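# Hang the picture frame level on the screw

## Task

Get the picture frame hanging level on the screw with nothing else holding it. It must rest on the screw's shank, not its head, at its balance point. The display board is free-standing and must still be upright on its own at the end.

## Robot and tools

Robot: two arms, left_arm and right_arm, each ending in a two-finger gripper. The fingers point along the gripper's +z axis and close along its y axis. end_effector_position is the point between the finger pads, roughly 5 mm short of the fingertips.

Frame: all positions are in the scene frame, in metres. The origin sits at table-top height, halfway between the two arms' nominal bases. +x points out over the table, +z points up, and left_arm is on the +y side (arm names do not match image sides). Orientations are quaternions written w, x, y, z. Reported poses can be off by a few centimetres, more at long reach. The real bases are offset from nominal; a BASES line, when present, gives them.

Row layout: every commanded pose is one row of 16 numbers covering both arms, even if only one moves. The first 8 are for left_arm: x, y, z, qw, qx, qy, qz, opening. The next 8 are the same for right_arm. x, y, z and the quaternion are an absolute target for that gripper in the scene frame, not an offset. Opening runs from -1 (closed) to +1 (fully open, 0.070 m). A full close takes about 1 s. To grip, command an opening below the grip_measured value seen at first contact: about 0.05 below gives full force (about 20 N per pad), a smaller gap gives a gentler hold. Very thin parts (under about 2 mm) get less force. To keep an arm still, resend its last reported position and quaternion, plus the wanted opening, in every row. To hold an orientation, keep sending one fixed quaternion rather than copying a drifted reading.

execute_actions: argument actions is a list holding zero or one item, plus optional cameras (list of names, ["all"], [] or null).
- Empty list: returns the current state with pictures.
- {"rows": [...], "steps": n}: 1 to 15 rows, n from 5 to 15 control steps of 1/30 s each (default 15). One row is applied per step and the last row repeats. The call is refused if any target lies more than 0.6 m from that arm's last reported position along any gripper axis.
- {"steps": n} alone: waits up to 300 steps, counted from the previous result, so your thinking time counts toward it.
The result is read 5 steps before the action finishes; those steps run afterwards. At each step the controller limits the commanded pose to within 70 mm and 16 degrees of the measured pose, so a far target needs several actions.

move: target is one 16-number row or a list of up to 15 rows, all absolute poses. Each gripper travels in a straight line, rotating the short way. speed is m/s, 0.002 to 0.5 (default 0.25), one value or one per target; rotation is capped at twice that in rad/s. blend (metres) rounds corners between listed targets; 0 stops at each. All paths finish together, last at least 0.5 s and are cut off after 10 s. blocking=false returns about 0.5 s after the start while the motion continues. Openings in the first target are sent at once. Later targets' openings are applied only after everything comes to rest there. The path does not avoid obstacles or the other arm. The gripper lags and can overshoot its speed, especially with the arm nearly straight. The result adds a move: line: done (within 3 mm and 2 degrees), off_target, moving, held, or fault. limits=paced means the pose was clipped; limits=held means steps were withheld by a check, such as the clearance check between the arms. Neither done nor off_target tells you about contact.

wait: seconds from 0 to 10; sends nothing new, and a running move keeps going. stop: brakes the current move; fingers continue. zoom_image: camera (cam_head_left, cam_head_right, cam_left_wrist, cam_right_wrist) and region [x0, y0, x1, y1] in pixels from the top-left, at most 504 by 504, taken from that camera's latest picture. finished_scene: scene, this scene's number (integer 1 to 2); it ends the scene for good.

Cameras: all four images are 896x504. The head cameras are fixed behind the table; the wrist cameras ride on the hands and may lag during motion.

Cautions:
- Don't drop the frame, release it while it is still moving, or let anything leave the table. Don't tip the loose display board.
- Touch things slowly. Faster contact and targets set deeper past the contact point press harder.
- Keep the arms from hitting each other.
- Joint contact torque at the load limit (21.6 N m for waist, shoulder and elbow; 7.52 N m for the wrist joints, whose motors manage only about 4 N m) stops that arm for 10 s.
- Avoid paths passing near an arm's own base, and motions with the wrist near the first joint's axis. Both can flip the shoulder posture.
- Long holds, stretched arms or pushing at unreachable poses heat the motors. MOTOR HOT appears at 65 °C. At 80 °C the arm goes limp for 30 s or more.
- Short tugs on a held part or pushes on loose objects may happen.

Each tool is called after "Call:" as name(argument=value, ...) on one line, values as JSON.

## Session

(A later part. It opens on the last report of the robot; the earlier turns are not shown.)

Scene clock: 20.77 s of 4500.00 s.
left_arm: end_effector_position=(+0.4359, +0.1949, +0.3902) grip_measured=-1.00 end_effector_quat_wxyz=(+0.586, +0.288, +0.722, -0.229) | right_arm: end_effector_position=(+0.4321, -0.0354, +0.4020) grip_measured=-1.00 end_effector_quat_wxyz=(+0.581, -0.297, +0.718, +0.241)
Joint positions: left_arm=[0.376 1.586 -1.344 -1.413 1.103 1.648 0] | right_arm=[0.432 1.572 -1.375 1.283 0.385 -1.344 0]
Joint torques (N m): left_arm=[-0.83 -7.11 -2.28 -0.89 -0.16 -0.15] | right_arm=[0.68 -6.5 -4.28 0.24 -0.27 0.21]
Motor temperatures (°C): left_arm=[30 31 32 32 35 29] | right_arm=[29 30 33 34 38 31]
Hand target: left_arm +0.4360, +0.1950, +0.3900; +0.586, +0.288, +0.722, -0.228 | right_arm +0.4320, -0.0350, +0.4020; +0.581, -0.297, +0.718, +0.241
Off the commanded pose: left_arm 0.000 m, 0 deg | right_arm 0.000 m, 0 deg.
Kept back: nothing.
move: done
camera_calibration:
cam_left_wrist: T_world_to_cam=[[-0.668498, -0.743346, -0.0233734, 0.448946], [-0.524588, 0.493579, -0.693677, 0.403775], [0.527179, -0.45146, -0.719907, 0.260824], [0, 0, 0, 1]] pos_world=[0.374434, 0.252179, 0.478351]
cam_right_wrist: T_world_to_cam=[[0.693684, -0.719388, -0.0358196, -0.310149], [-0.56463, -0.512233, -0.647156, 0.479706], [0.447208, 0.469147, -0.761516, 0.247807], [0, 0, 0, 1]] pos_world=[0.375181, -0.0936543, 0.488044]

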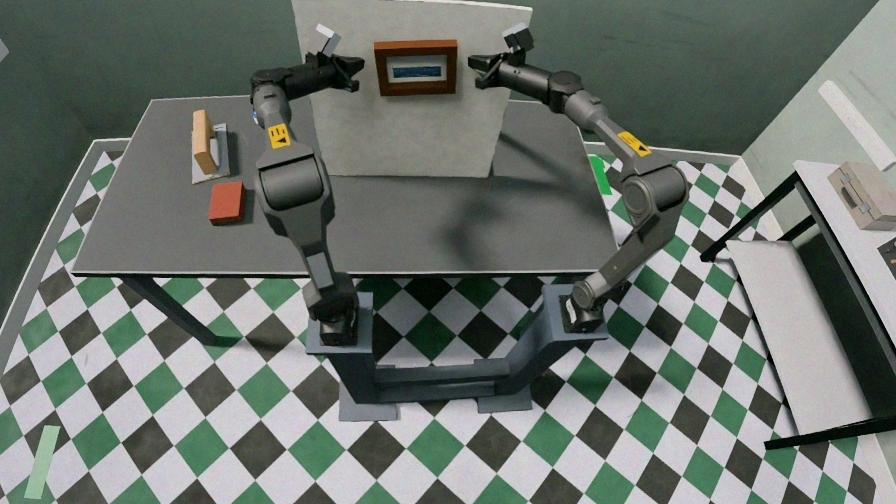

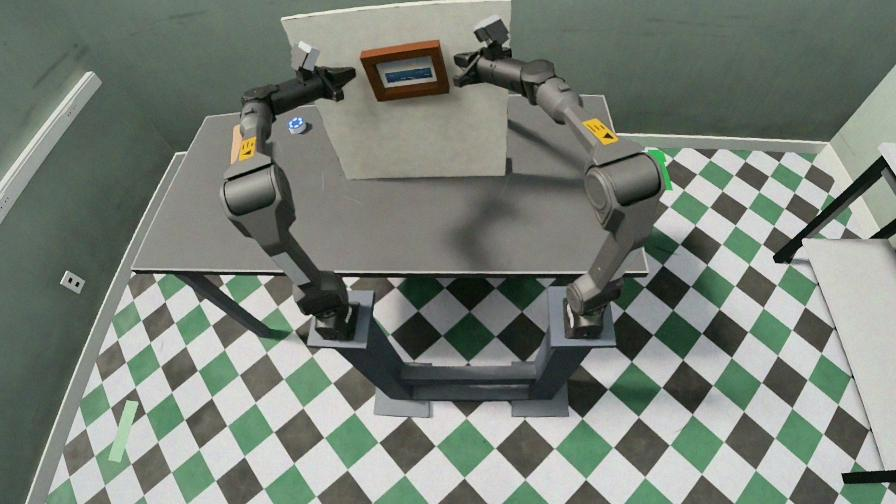

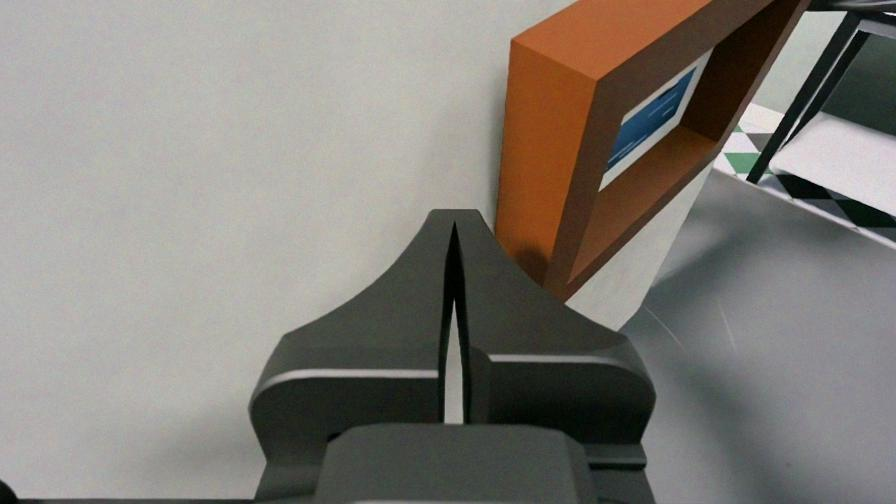

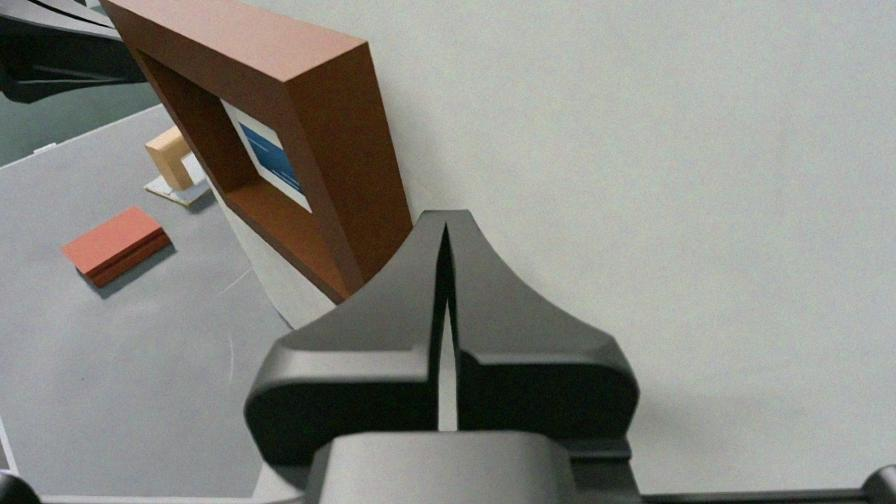

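Call:
move(target=[[0.436,0.183,0.415,0.586,0.288,0.722,-0.228,-1,0.432,-0.035,0.402,0.5814,-0.2974,0.718,0.2408,-1],[0.436,0.17,0.415,0.586,0.288,0.722,-0.228,-1,0.432,-0.035,0.402,0.5814,-0.2974,0.718,0.2408,-1]], speed=[0.12,0.035], blend=0.004, cameras=["cam_head_left", "cam_head_right"])

Call:
zoom_image(camera="cam_head_left", region=[363, 22, 467, 106])

Call:
zoom_image(camera="cam_head_right", region=[353, 26, 457, 110])

Scene clock: 24.87 s of 4500.00 s.
left_arm: end_effector_position=(+0.4369, +0.1721, +0.4144) grip_measured=-1.00 end_effector_quat_wxyz=(+0.586, +0.286, +0.723, -0.226) | right_arm: end_effector_position=(+0.4319, -0.0350, +0.4020) grip_measured=-1.00 end_effector_quat_wxyz=(+0.581, -0.298, +0.718, +0.241)
Joint positions: left_arm=[0.298 1.556 -1.408 -1.361 1.036 1.525 0] | right_arm=[0.433 1.572 -1.375 1.283 0.385 -1.344 0]
Joint torques (N m): left_arm=[-5.44 -7.28 -2.87 -1.26 1.33 -0.12] | right_arm=[0.67 -5.33 -4.94 0.23 -0.3 0.25]
Motor temperatures (°C): left_arm=[30 32 32 32 35 29] | right_arm=[29 30 33 34 38 31]
Hand target: left_arm +0.4360, +0.1700, +0.4150; +0.586, +0.288, +0.722, -0.228 | right_arm +0.4320, -0.0350, +0.4020; +0.581, -0.297, +0.718, +0.241
Off the commanded pose: left_arm 0.002 m, 0 deg | right_arm 0.000 m, 0 deg.
Kept back: nothing.
move: done
Images, in order (width x height): cam_head_left 896x504, cam_head_right 896x504.

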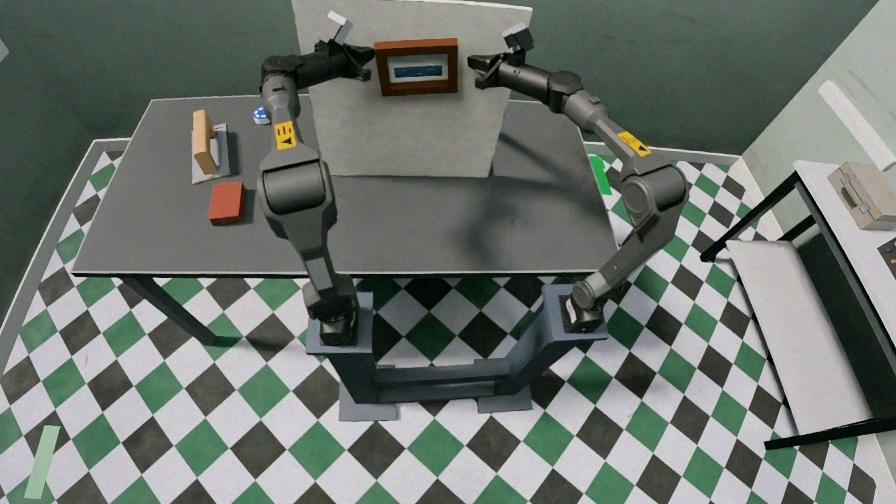

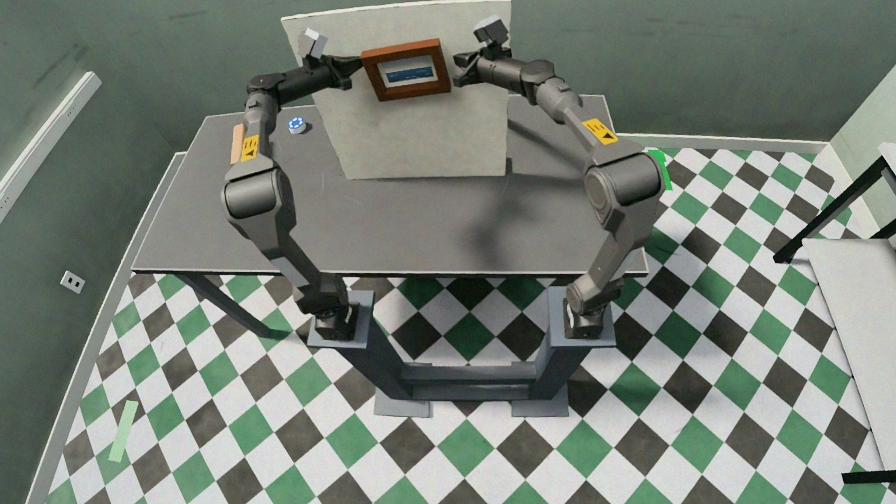

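Scaled by 4.846 from the camera's 896x504 image, which has a finer 1280x720 frame.

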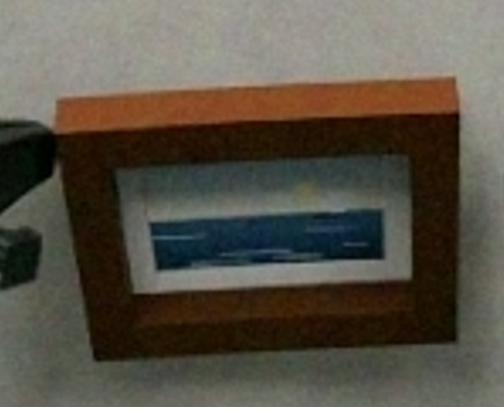

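Scaled by 4.846 from the camera's 896x504 image, which has a finer 1280x720 frame.

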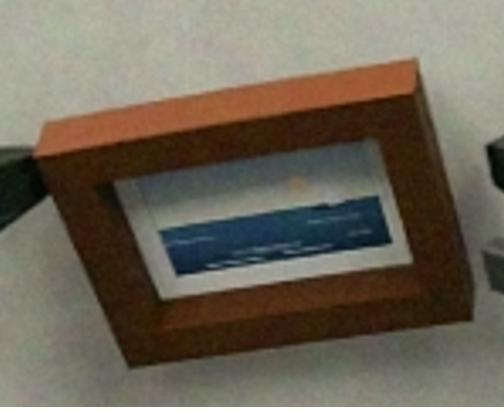

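Call:
move(target=[[0.436,0.1682,0.416,0.586,0.288,0.722,-0.228,-1,0.432,-0.035,0.402,0.5814,-0.2974,0.718,0.2408,-1],[0.436,0.19,0.416,0.586,0.288,0.722,-0.228,-1,0.432,-0.035,0.402,0.5814,-0.2974,0.718,0.2408,-1]], speed=[0.03,0.05], cameras=["cam_head_left", "cam_head_right"])

Call:
zoom_image(camera="cam_head_left", region=[363, 22, 467, 106])

Call:
zoom_image(camera="cam_head_right", region=[353, 26, 457, 110])

Scene clock: 26.77 s of 4500.00 s.
left_arm: end_effector_position=(+0.4359, +0.1904, +0.4162) grip_measured=-1.00 end_effector_quat_wxyz=(+0.586, +0.288, +0.722, -0.228) | right_arm: end_effector_position=(+0.4319, -0.0350, +0.4020) grip_measured=-1.00 end_effector_quat_wxyz=(+0.581, -0.298, +0.718, +0.241)
Joint positions: left_arm=[0.362 1.578 -1.438 -1.362 1.106 1.533 0] | right_arm=[0.433 1.572 -1.375 1.283 0.385 -1.344 0]
Joint torques (N m): left_arm=[-0.58 -5.32 -3.27 -1 -0.29 0] | right_arm=[0.71 -5.3 -4.95 0.24 -0.3 0.24]
Motor temperatures (°C): left_arm=[30 32 32 32 35 29] | right_arm=[29 30 33 34 38 31]
Hand target: left_arm +0.4360, +0.1900, +0.4160; +0.586, +0.288, +0.722, -0.228 | right_arm +0.4320, -0.0350, +0.4020; +0.581, -0.297, +0.718, +0.241
Off the commanded pose: left_arm 0.000 m, 0 deg | right_arm 0.000 m, 0 deg.
Kept back: nothing.
move: done
Images, in order (width x height): cam_head_left 896x504, cam_head_right 896x504.

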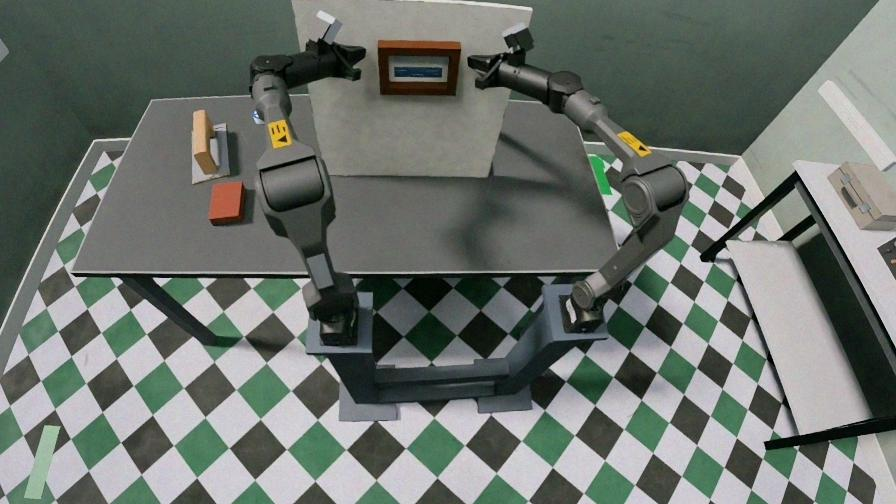

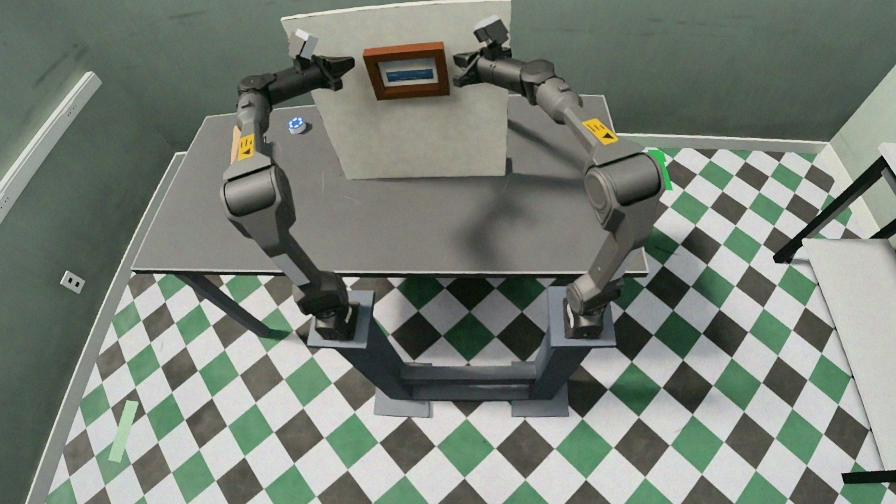

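Scaled by 4.846 from the camera's 896x504 image, which has a finer 1280x720 frame.

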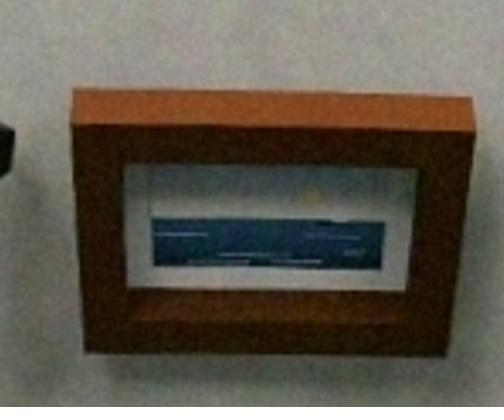

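Scaled by 4.846 from the camera's 896x504 image, which has a finer 1280x720 frame.

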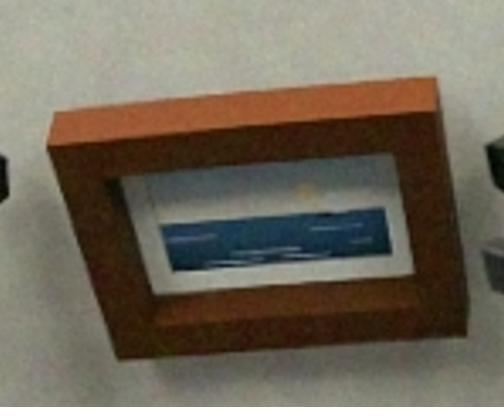

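Call:
move(target=[[0.436,0.19,0.416,0.586,0.288,0.722,-0.228,-1,0.433,-0.044,0.325,0.5814,-0.2974,0.718,0.2408,-1],[0.436,0.19,0.416,0.586,0.288,0.722,-0.228,-1,0.433,-0.027,0.325,0.5814,-0.2974,0.718,0.2408,-1],[0.436,0.19,0.416,0.586,0.288,0.722,-0.228,-1,0.433,-0.0208,0.325,0.5814,-0.2974,0.718,0.2408,-1]], speed=[0.2,0.1,0.025], blend=[0.01,0.003,0], cameras=["cam_head_left", "cam_head_right"])

Call:
zoom_image(camera="cam_head_left", region=[363, 22, 467, 106])

Call:
zoom_image(camera="cam_head_right", region=[353, 26, 457, 110])

Call:
zoom_image(camera="cam_head_left", region=[420, 26, 524, 110])

Call:
zoom_image(camera="cam_head_left", region=[440, 0, 544, 84])

Call:
zoom_image(camera="cam_head_right", region=[320, 0, 424, 84])

Scene clock: 30.43 s of 4500.00 s.
left_arm: end_effector_position=(+0.4359, +0.1900, +0.4162) grip_measured=-1.00 end_effector_quat_wxyz=(+0.586, +0.288, +0.722, -0.228) | right_arm: end_effector_position=(+0.4331, -0.0209, +0.3256) grip_measured=-1.00 end_effector_quat_wxyz=(+0.557, -0.310, +0.733, +0.238)
Joint positions: left_arm=[0.361 1.578 -1.438 -1.362 1.106 1.533 0] | right_arm=[0.466 1.643 -1.204 1.751 0.354 -1.858 0]
Joint torques (N m): left_arm=[-0.78 -5.9 -2.45 -0.96 -0.28 -0.07] | right_arm=[-0.12 -5.77 -4.65 0.29 0.16 0.15]
Motor temperatures (°C): left_arm=[30 32 32 32 35 29] | right_arm=[29 30 33 34 38 31]
Hand target: left_arm +0.4360, +0.1900, +0.4160; +0.586, +0.288, +0.722, -0.228 | right_arm +0.4331, -0.0208, +0.3253; +0.557, -0.310, +0.733, +0.238
Off the commanded pose: left_arm 0.000 m, 0 deg | right_arm 0.001 m, 4 deg.
joint sent to its limit (right arm) — joint 4 (forearm roll), upper limit.
Kept back: nothing.
move: off_target (right_arm); blend cut to 0.0085 m at target 1
Images, in order (width x height): cam_head_left 896x504, cam_head_right 896x504.

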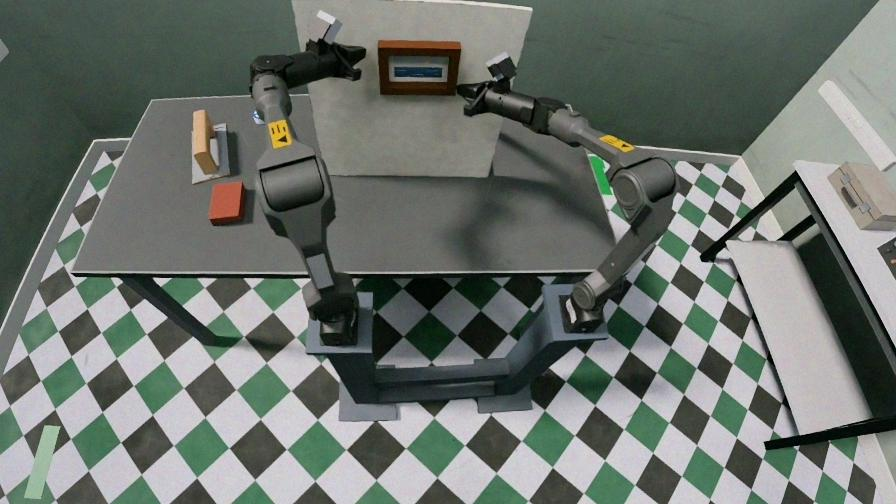

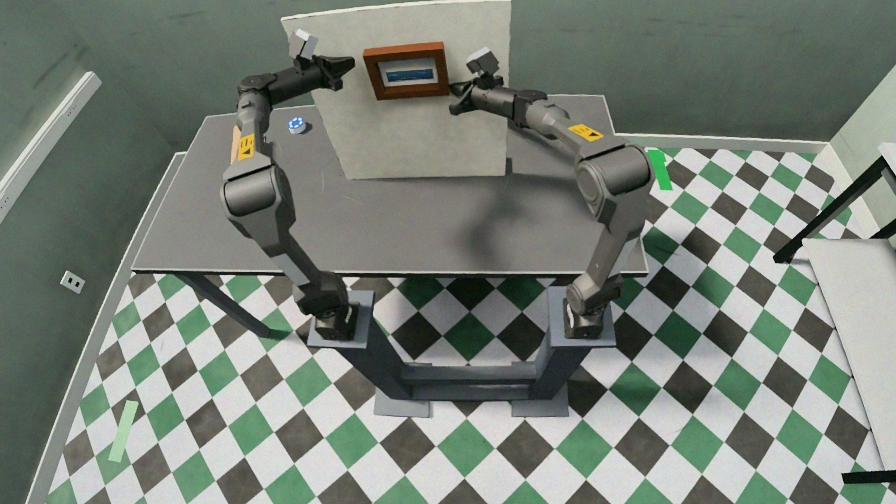

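Scaled by 4.846 from the camera's 896x504 image, which has a finer 1280x720 frame.

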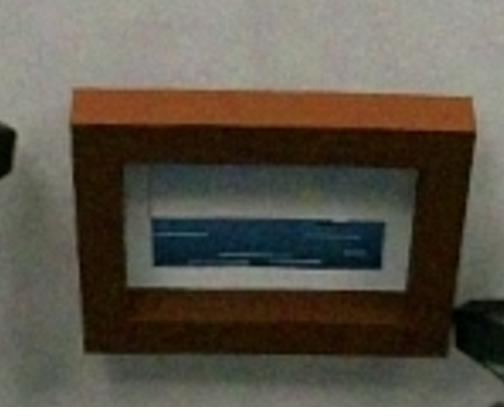

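Scaled by 4.846 from the camera's 896x504 image, which has a finer 1280x720 frame.

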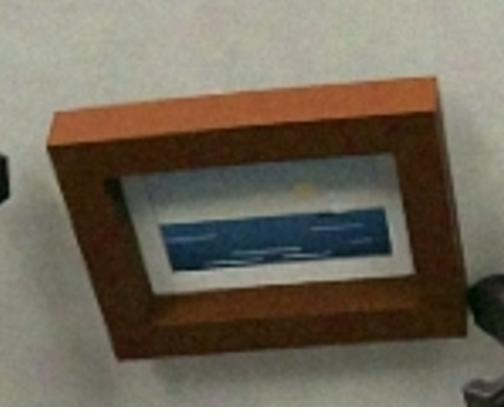

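Scaled by 4.846 from the camera's 896x504 image, which has a finer 1280x720 frame.

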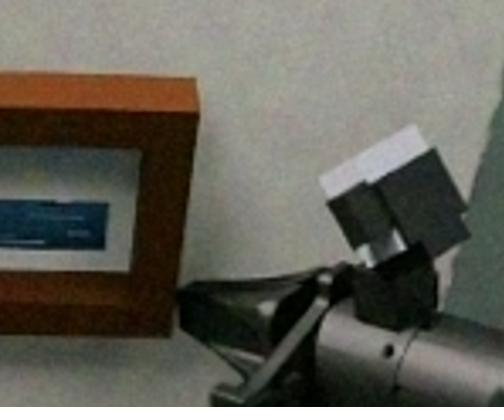

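Scaled by 4.846 from the camera's 896x504 image, which has a finer 1280x720 frame.

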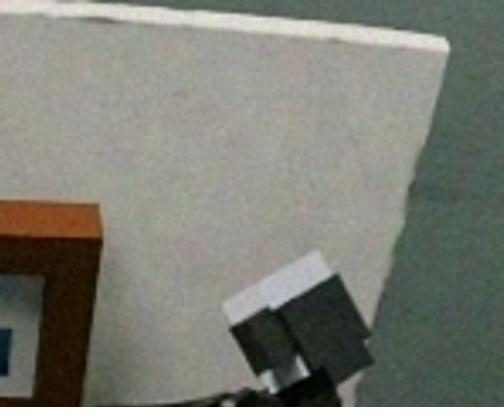

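Scaled by 4.846 from the camera's 896x504 image, which has a finer 1280x720 frame.

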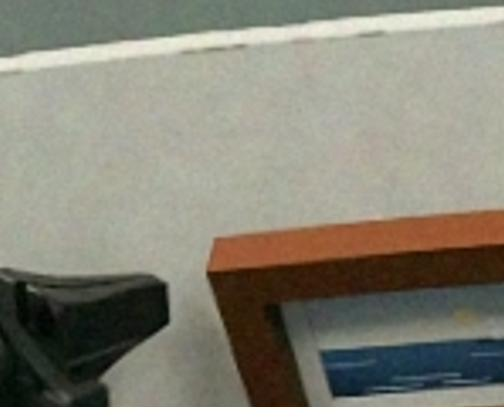

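Call:
move(target=[0.436,0.19,0.416,0.586,0.288,0.722,-0.228,-1,0.433,-0.0178,0.3253,0.557,-0.31,0.733,0.238,-1], speed=[0.02], cameras=["cam_head_left", "cam_head_right"])

Call:
zoom_image(camera="cam_head_left", region=[363, 22, 467, 106])

Call:
zoom_image(camera="cam_head_right", region=[353, 26, 457, 110])

Scene clock: 32.20 s of 4500.00 s.
left_arm: end_effector_position=(+0.4359, +0.1900, +0.4162) grip_measured=-1.00 end_effector_quat_wxyz=(+0.586, +0.288, +0.722, -0.228) | right_arm: end_effector_position=(+0.4330, -0.0179, +0.3249) grip_measured=-1.00 end_effector_quat_wxyz=(+0.556, -0.310, +0.733, +0.238)
Joint positions: left_arm=[0.361 1.578 -1.438 -1.362 1.106 1.533 0] | right_arm=[0.475 1.648 -1.209 1.751 0.345 -1.856 0]
Joint torques (N m): left_arm=[-0.82 -6.1 -2.33 -0.93 -0.32 -0.11] | right_arm=[0.59 -5.9 -4.89 0.36 0.14 0.26]
Motor temperatures (°C): left_arm=[30 32 32 32 35 29] | right_arm=[29 30 33 34 38 31]
Hand target: left_arm +0.4360, +0.1900, +0.4160; +0.586, +0.288, +0.722, -0.228 | right_arm +0.4330, -0.0178, +0.3253; +0.557, -0.310, +0.733, +0.238
Off the commanded pose: left_arm 0.000 m, 0 deg | right_arm 0.000 m, 0 deg.
joint sent to its limit (right arm) — joint 4 (forearm roll), upper limit.
Kept back: nothing.
move: done
Images, in order (width x height): cam_head_left 896x504, cam_head_right 896x504.

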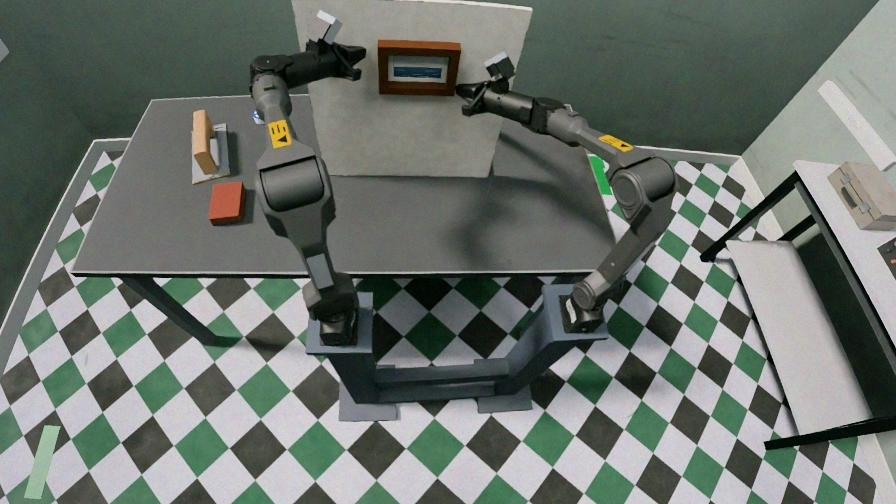

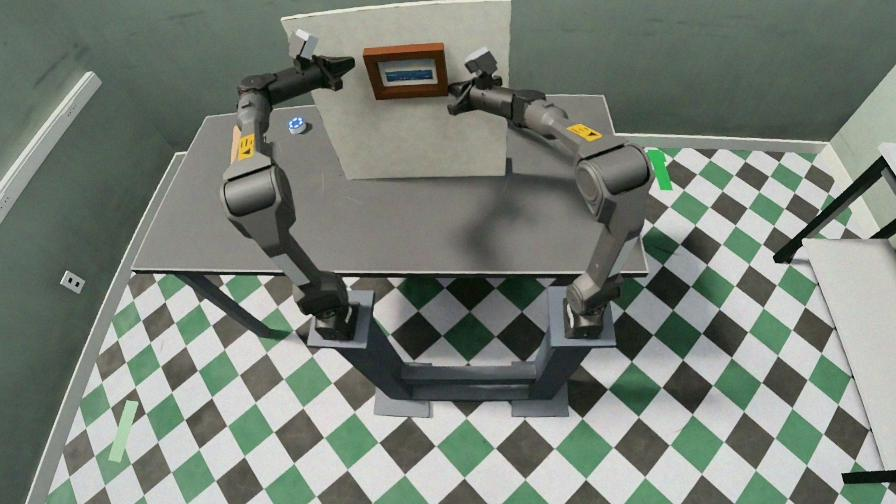

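Scaled by 4.846 from the camera's 896x504 image, which has a finer 1280x720 frame.

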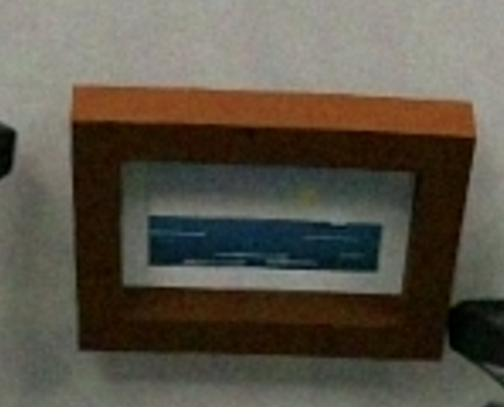

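Scaled by 4.846 from the camera's 896x504 image, which has a finer 1280x720 frame.

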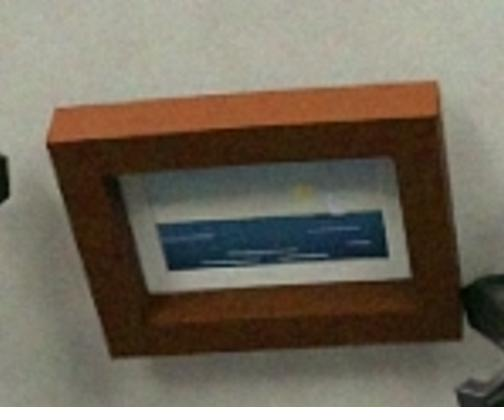

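Call:
move(target=[[0.436,0.19,0.416,0.586,0.288,0.722,-0.228,-1,0.433,-0.0166,0.3253,0.557,-0.31,0.733,0.238,-1],[0.436,0.195,0.416,0.586,0.288,0.722,-0.228,-1,0.432,-0.042,0.3253,0.557,-0.31,0.733,0.238,-1]], speed=[0.02,0.05], cameras=["cam_head_left", "cam_head_right"])

Call:
zoom_image(camera="cam_head_left", region=[363, 22, 467, 106])

Call:
zoom_image(camera="cam_head_right", region=[353, 26, 457, 110])

Scene clock: 33.43 s of 4500.00 s.
left_arm: end_effector_position=(+0.4360, +0.1951, +0.4158) grip_measured=-1.00 end_effector_quat_wxyz=(+0.586, +0.288, +0.722, -0.228) | right_arm: end_effector_position=(+0.4321, -0.0424, +0.3253) grip_measured=-1.00 end_effector_quat_wxyz=(+0.557, -0.310, +0.733, +0.238)
Joint positions: left_arm=[0.376 1.584 -1.444 -1.362 1.12 1.534 0] | right_arm=[0.401 1.611 -1.164 1.721 0.414 -1.852 0]
Joint torques (N m): left_arm=[0.18 -5.18 -3.48 -0.99 -0.02 0.03] | right_arm=[0.72 -6.6 -4.2 0.41 0.09 0.23]
Motor temperatures (°C): left_arm=[30 32 32 32 35 29] | right_arm=[29 31 33 34 38 31]
Hand target: left_arm +0.4360, +0.1950, +0.4160; +0.586, +0.288, +0.722, -0.228 | right_arm +0.4320, -0.0420, +0.3253; +0.557, -0.310, +0.733, +0.238
Off the commanded pose: left_arm 0.000 m, 0 deg | right_arm 0.000 m, 0 deg.
Kept back: nothing.
move: done
Images, in order (width x height): cam_head_left 896x504, cam_head_right 896x504.

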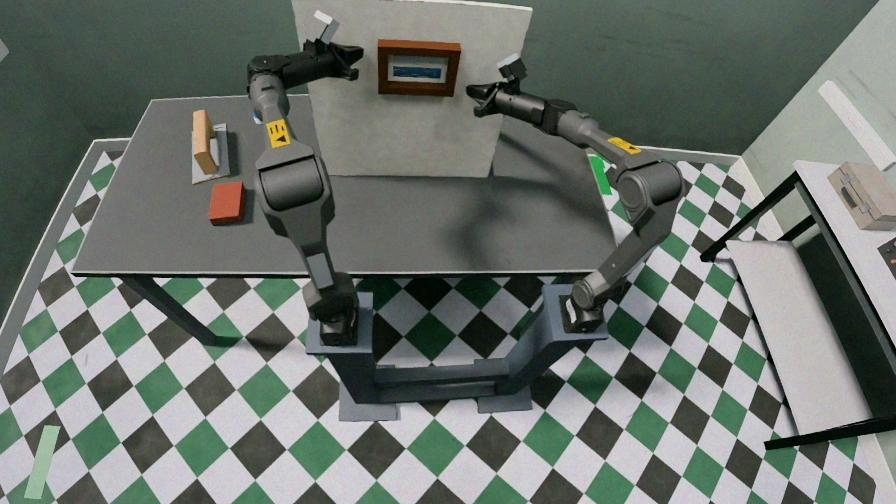

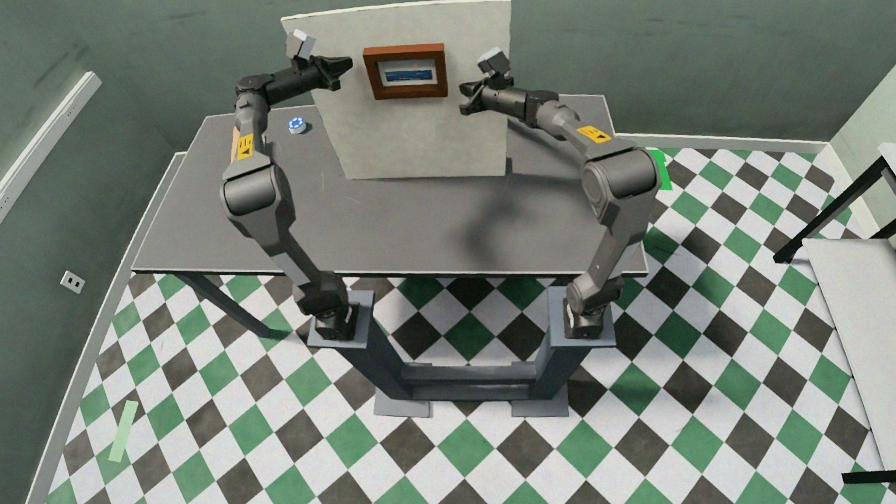

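Scaled by 4.846 from the camera's 896x504 image, which has a finer 1280x720 frame.

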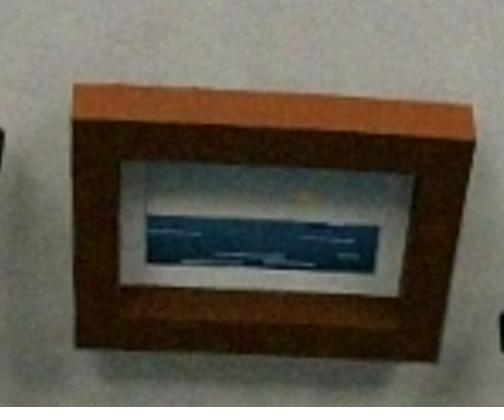

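Scaled by 4.846 from the camera's 896x504 image, which has a finer 1280x720 frame.

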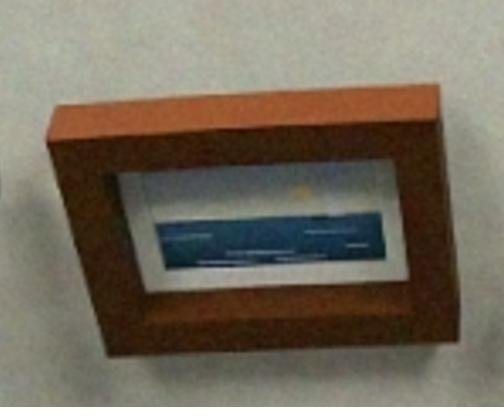

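Call:
wait(seconds=0.4, cameras=["cam_head_left", "cam_head_right"])

Call:
zoom_image(camera="cam_head_left", region=[363, 22, 467, 106])

Call:
zoom_image(camera="cam_head_right", region=[353, 26, 457, 110])

Scene clock: 34.17 s of 4500.00 s.
left_arm: end_effector_position=(+0.4360, +0.1951, +0.4158) grip_measured=-1.00 end_effector_quat_wxyz=(+0.586, +0.288, +0.722, -0.228) | right_arm: end_effector_position=(+0.4319, -0.0421, +0.3253) grip_measured=-1.00 end_effector_quat_wxyz=(+0.557, -0.310, +0.733, +0.238)
Joint positions: left_arm=[0.376 1.584 -1.444 -1.362 1.12 1.534 0] | right_arm=[0.402 1.611 -1.164 1.721 0.414 -1.852 0]
Joint torques (N m): left_arm=[-0.06 -5.28 -3.46 -0.96 -0.16 0.03] | right_arm=[0.69 -5.46 -4.86 0.48 0.07 0.23]
Motor temperatures (°C): left_arm=[30 32 32 32 35 29] | right_arm=[29 31 33 34 38 31]
Hand target: left_arm +0.4360, +0.1950, +0.4160; +0.586, +0.288, +0.722, -0.228 | right_arm +0.4320, -0.0420, +0.3253; +0.557, -0.310, +0.733, +0.238
Off the commanded pose: left_arm 0.000 m, 0 deg | right_arm 0.000 m, 0 deg.
Steps of this call (1-22: nothing new was sent). Readings (end_effector_position of left_arm | right_arm):
1: (+0.4360, +0.1951, +0.4158) | (+0.4321, -0.0424, +0.3253)
2: (+0.4360, +0.1951, +0.4158) | (+0.4321, -0.0424, +0.3253)
4: (+0.4360, +0.1951, +0.4158) | (+0.4319, -0.0421, +0.3253)
8: (+0.4360, +0.1951, +0.4158) | (+0.4319, -0.0421, +0.3253)
22: the state above
Images, in order (width x height): cam_head_left 896x504, cam_head_right 896x504.

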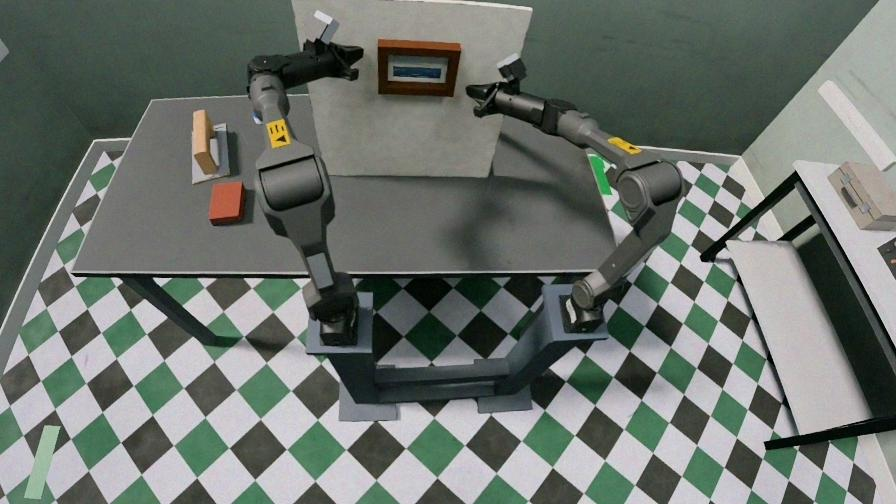

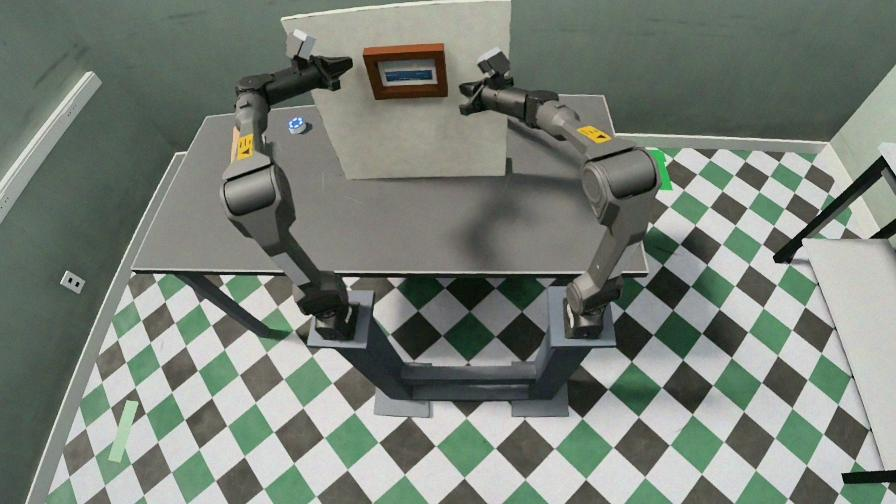

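Scaled by 4.846 from the camera's 896x504 image, which has a finer 1280x720 frame.

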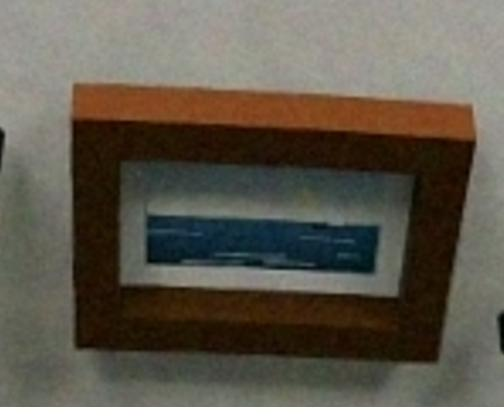

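Scaled by 4.846 from the camera's 896x504 image, which has a finer 1280x720 frame.

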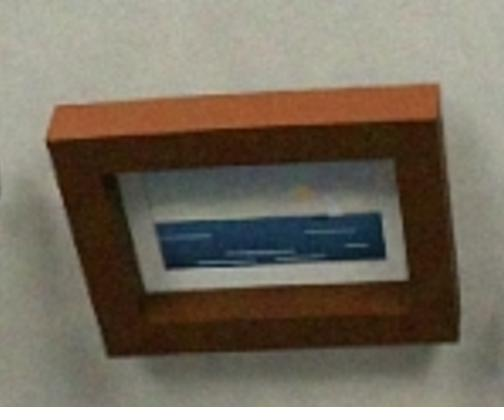

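The frame is still and holding level, and both arms are clear of it.

Call:
finished_scene(scene=2)

The scene is finished: the task was done.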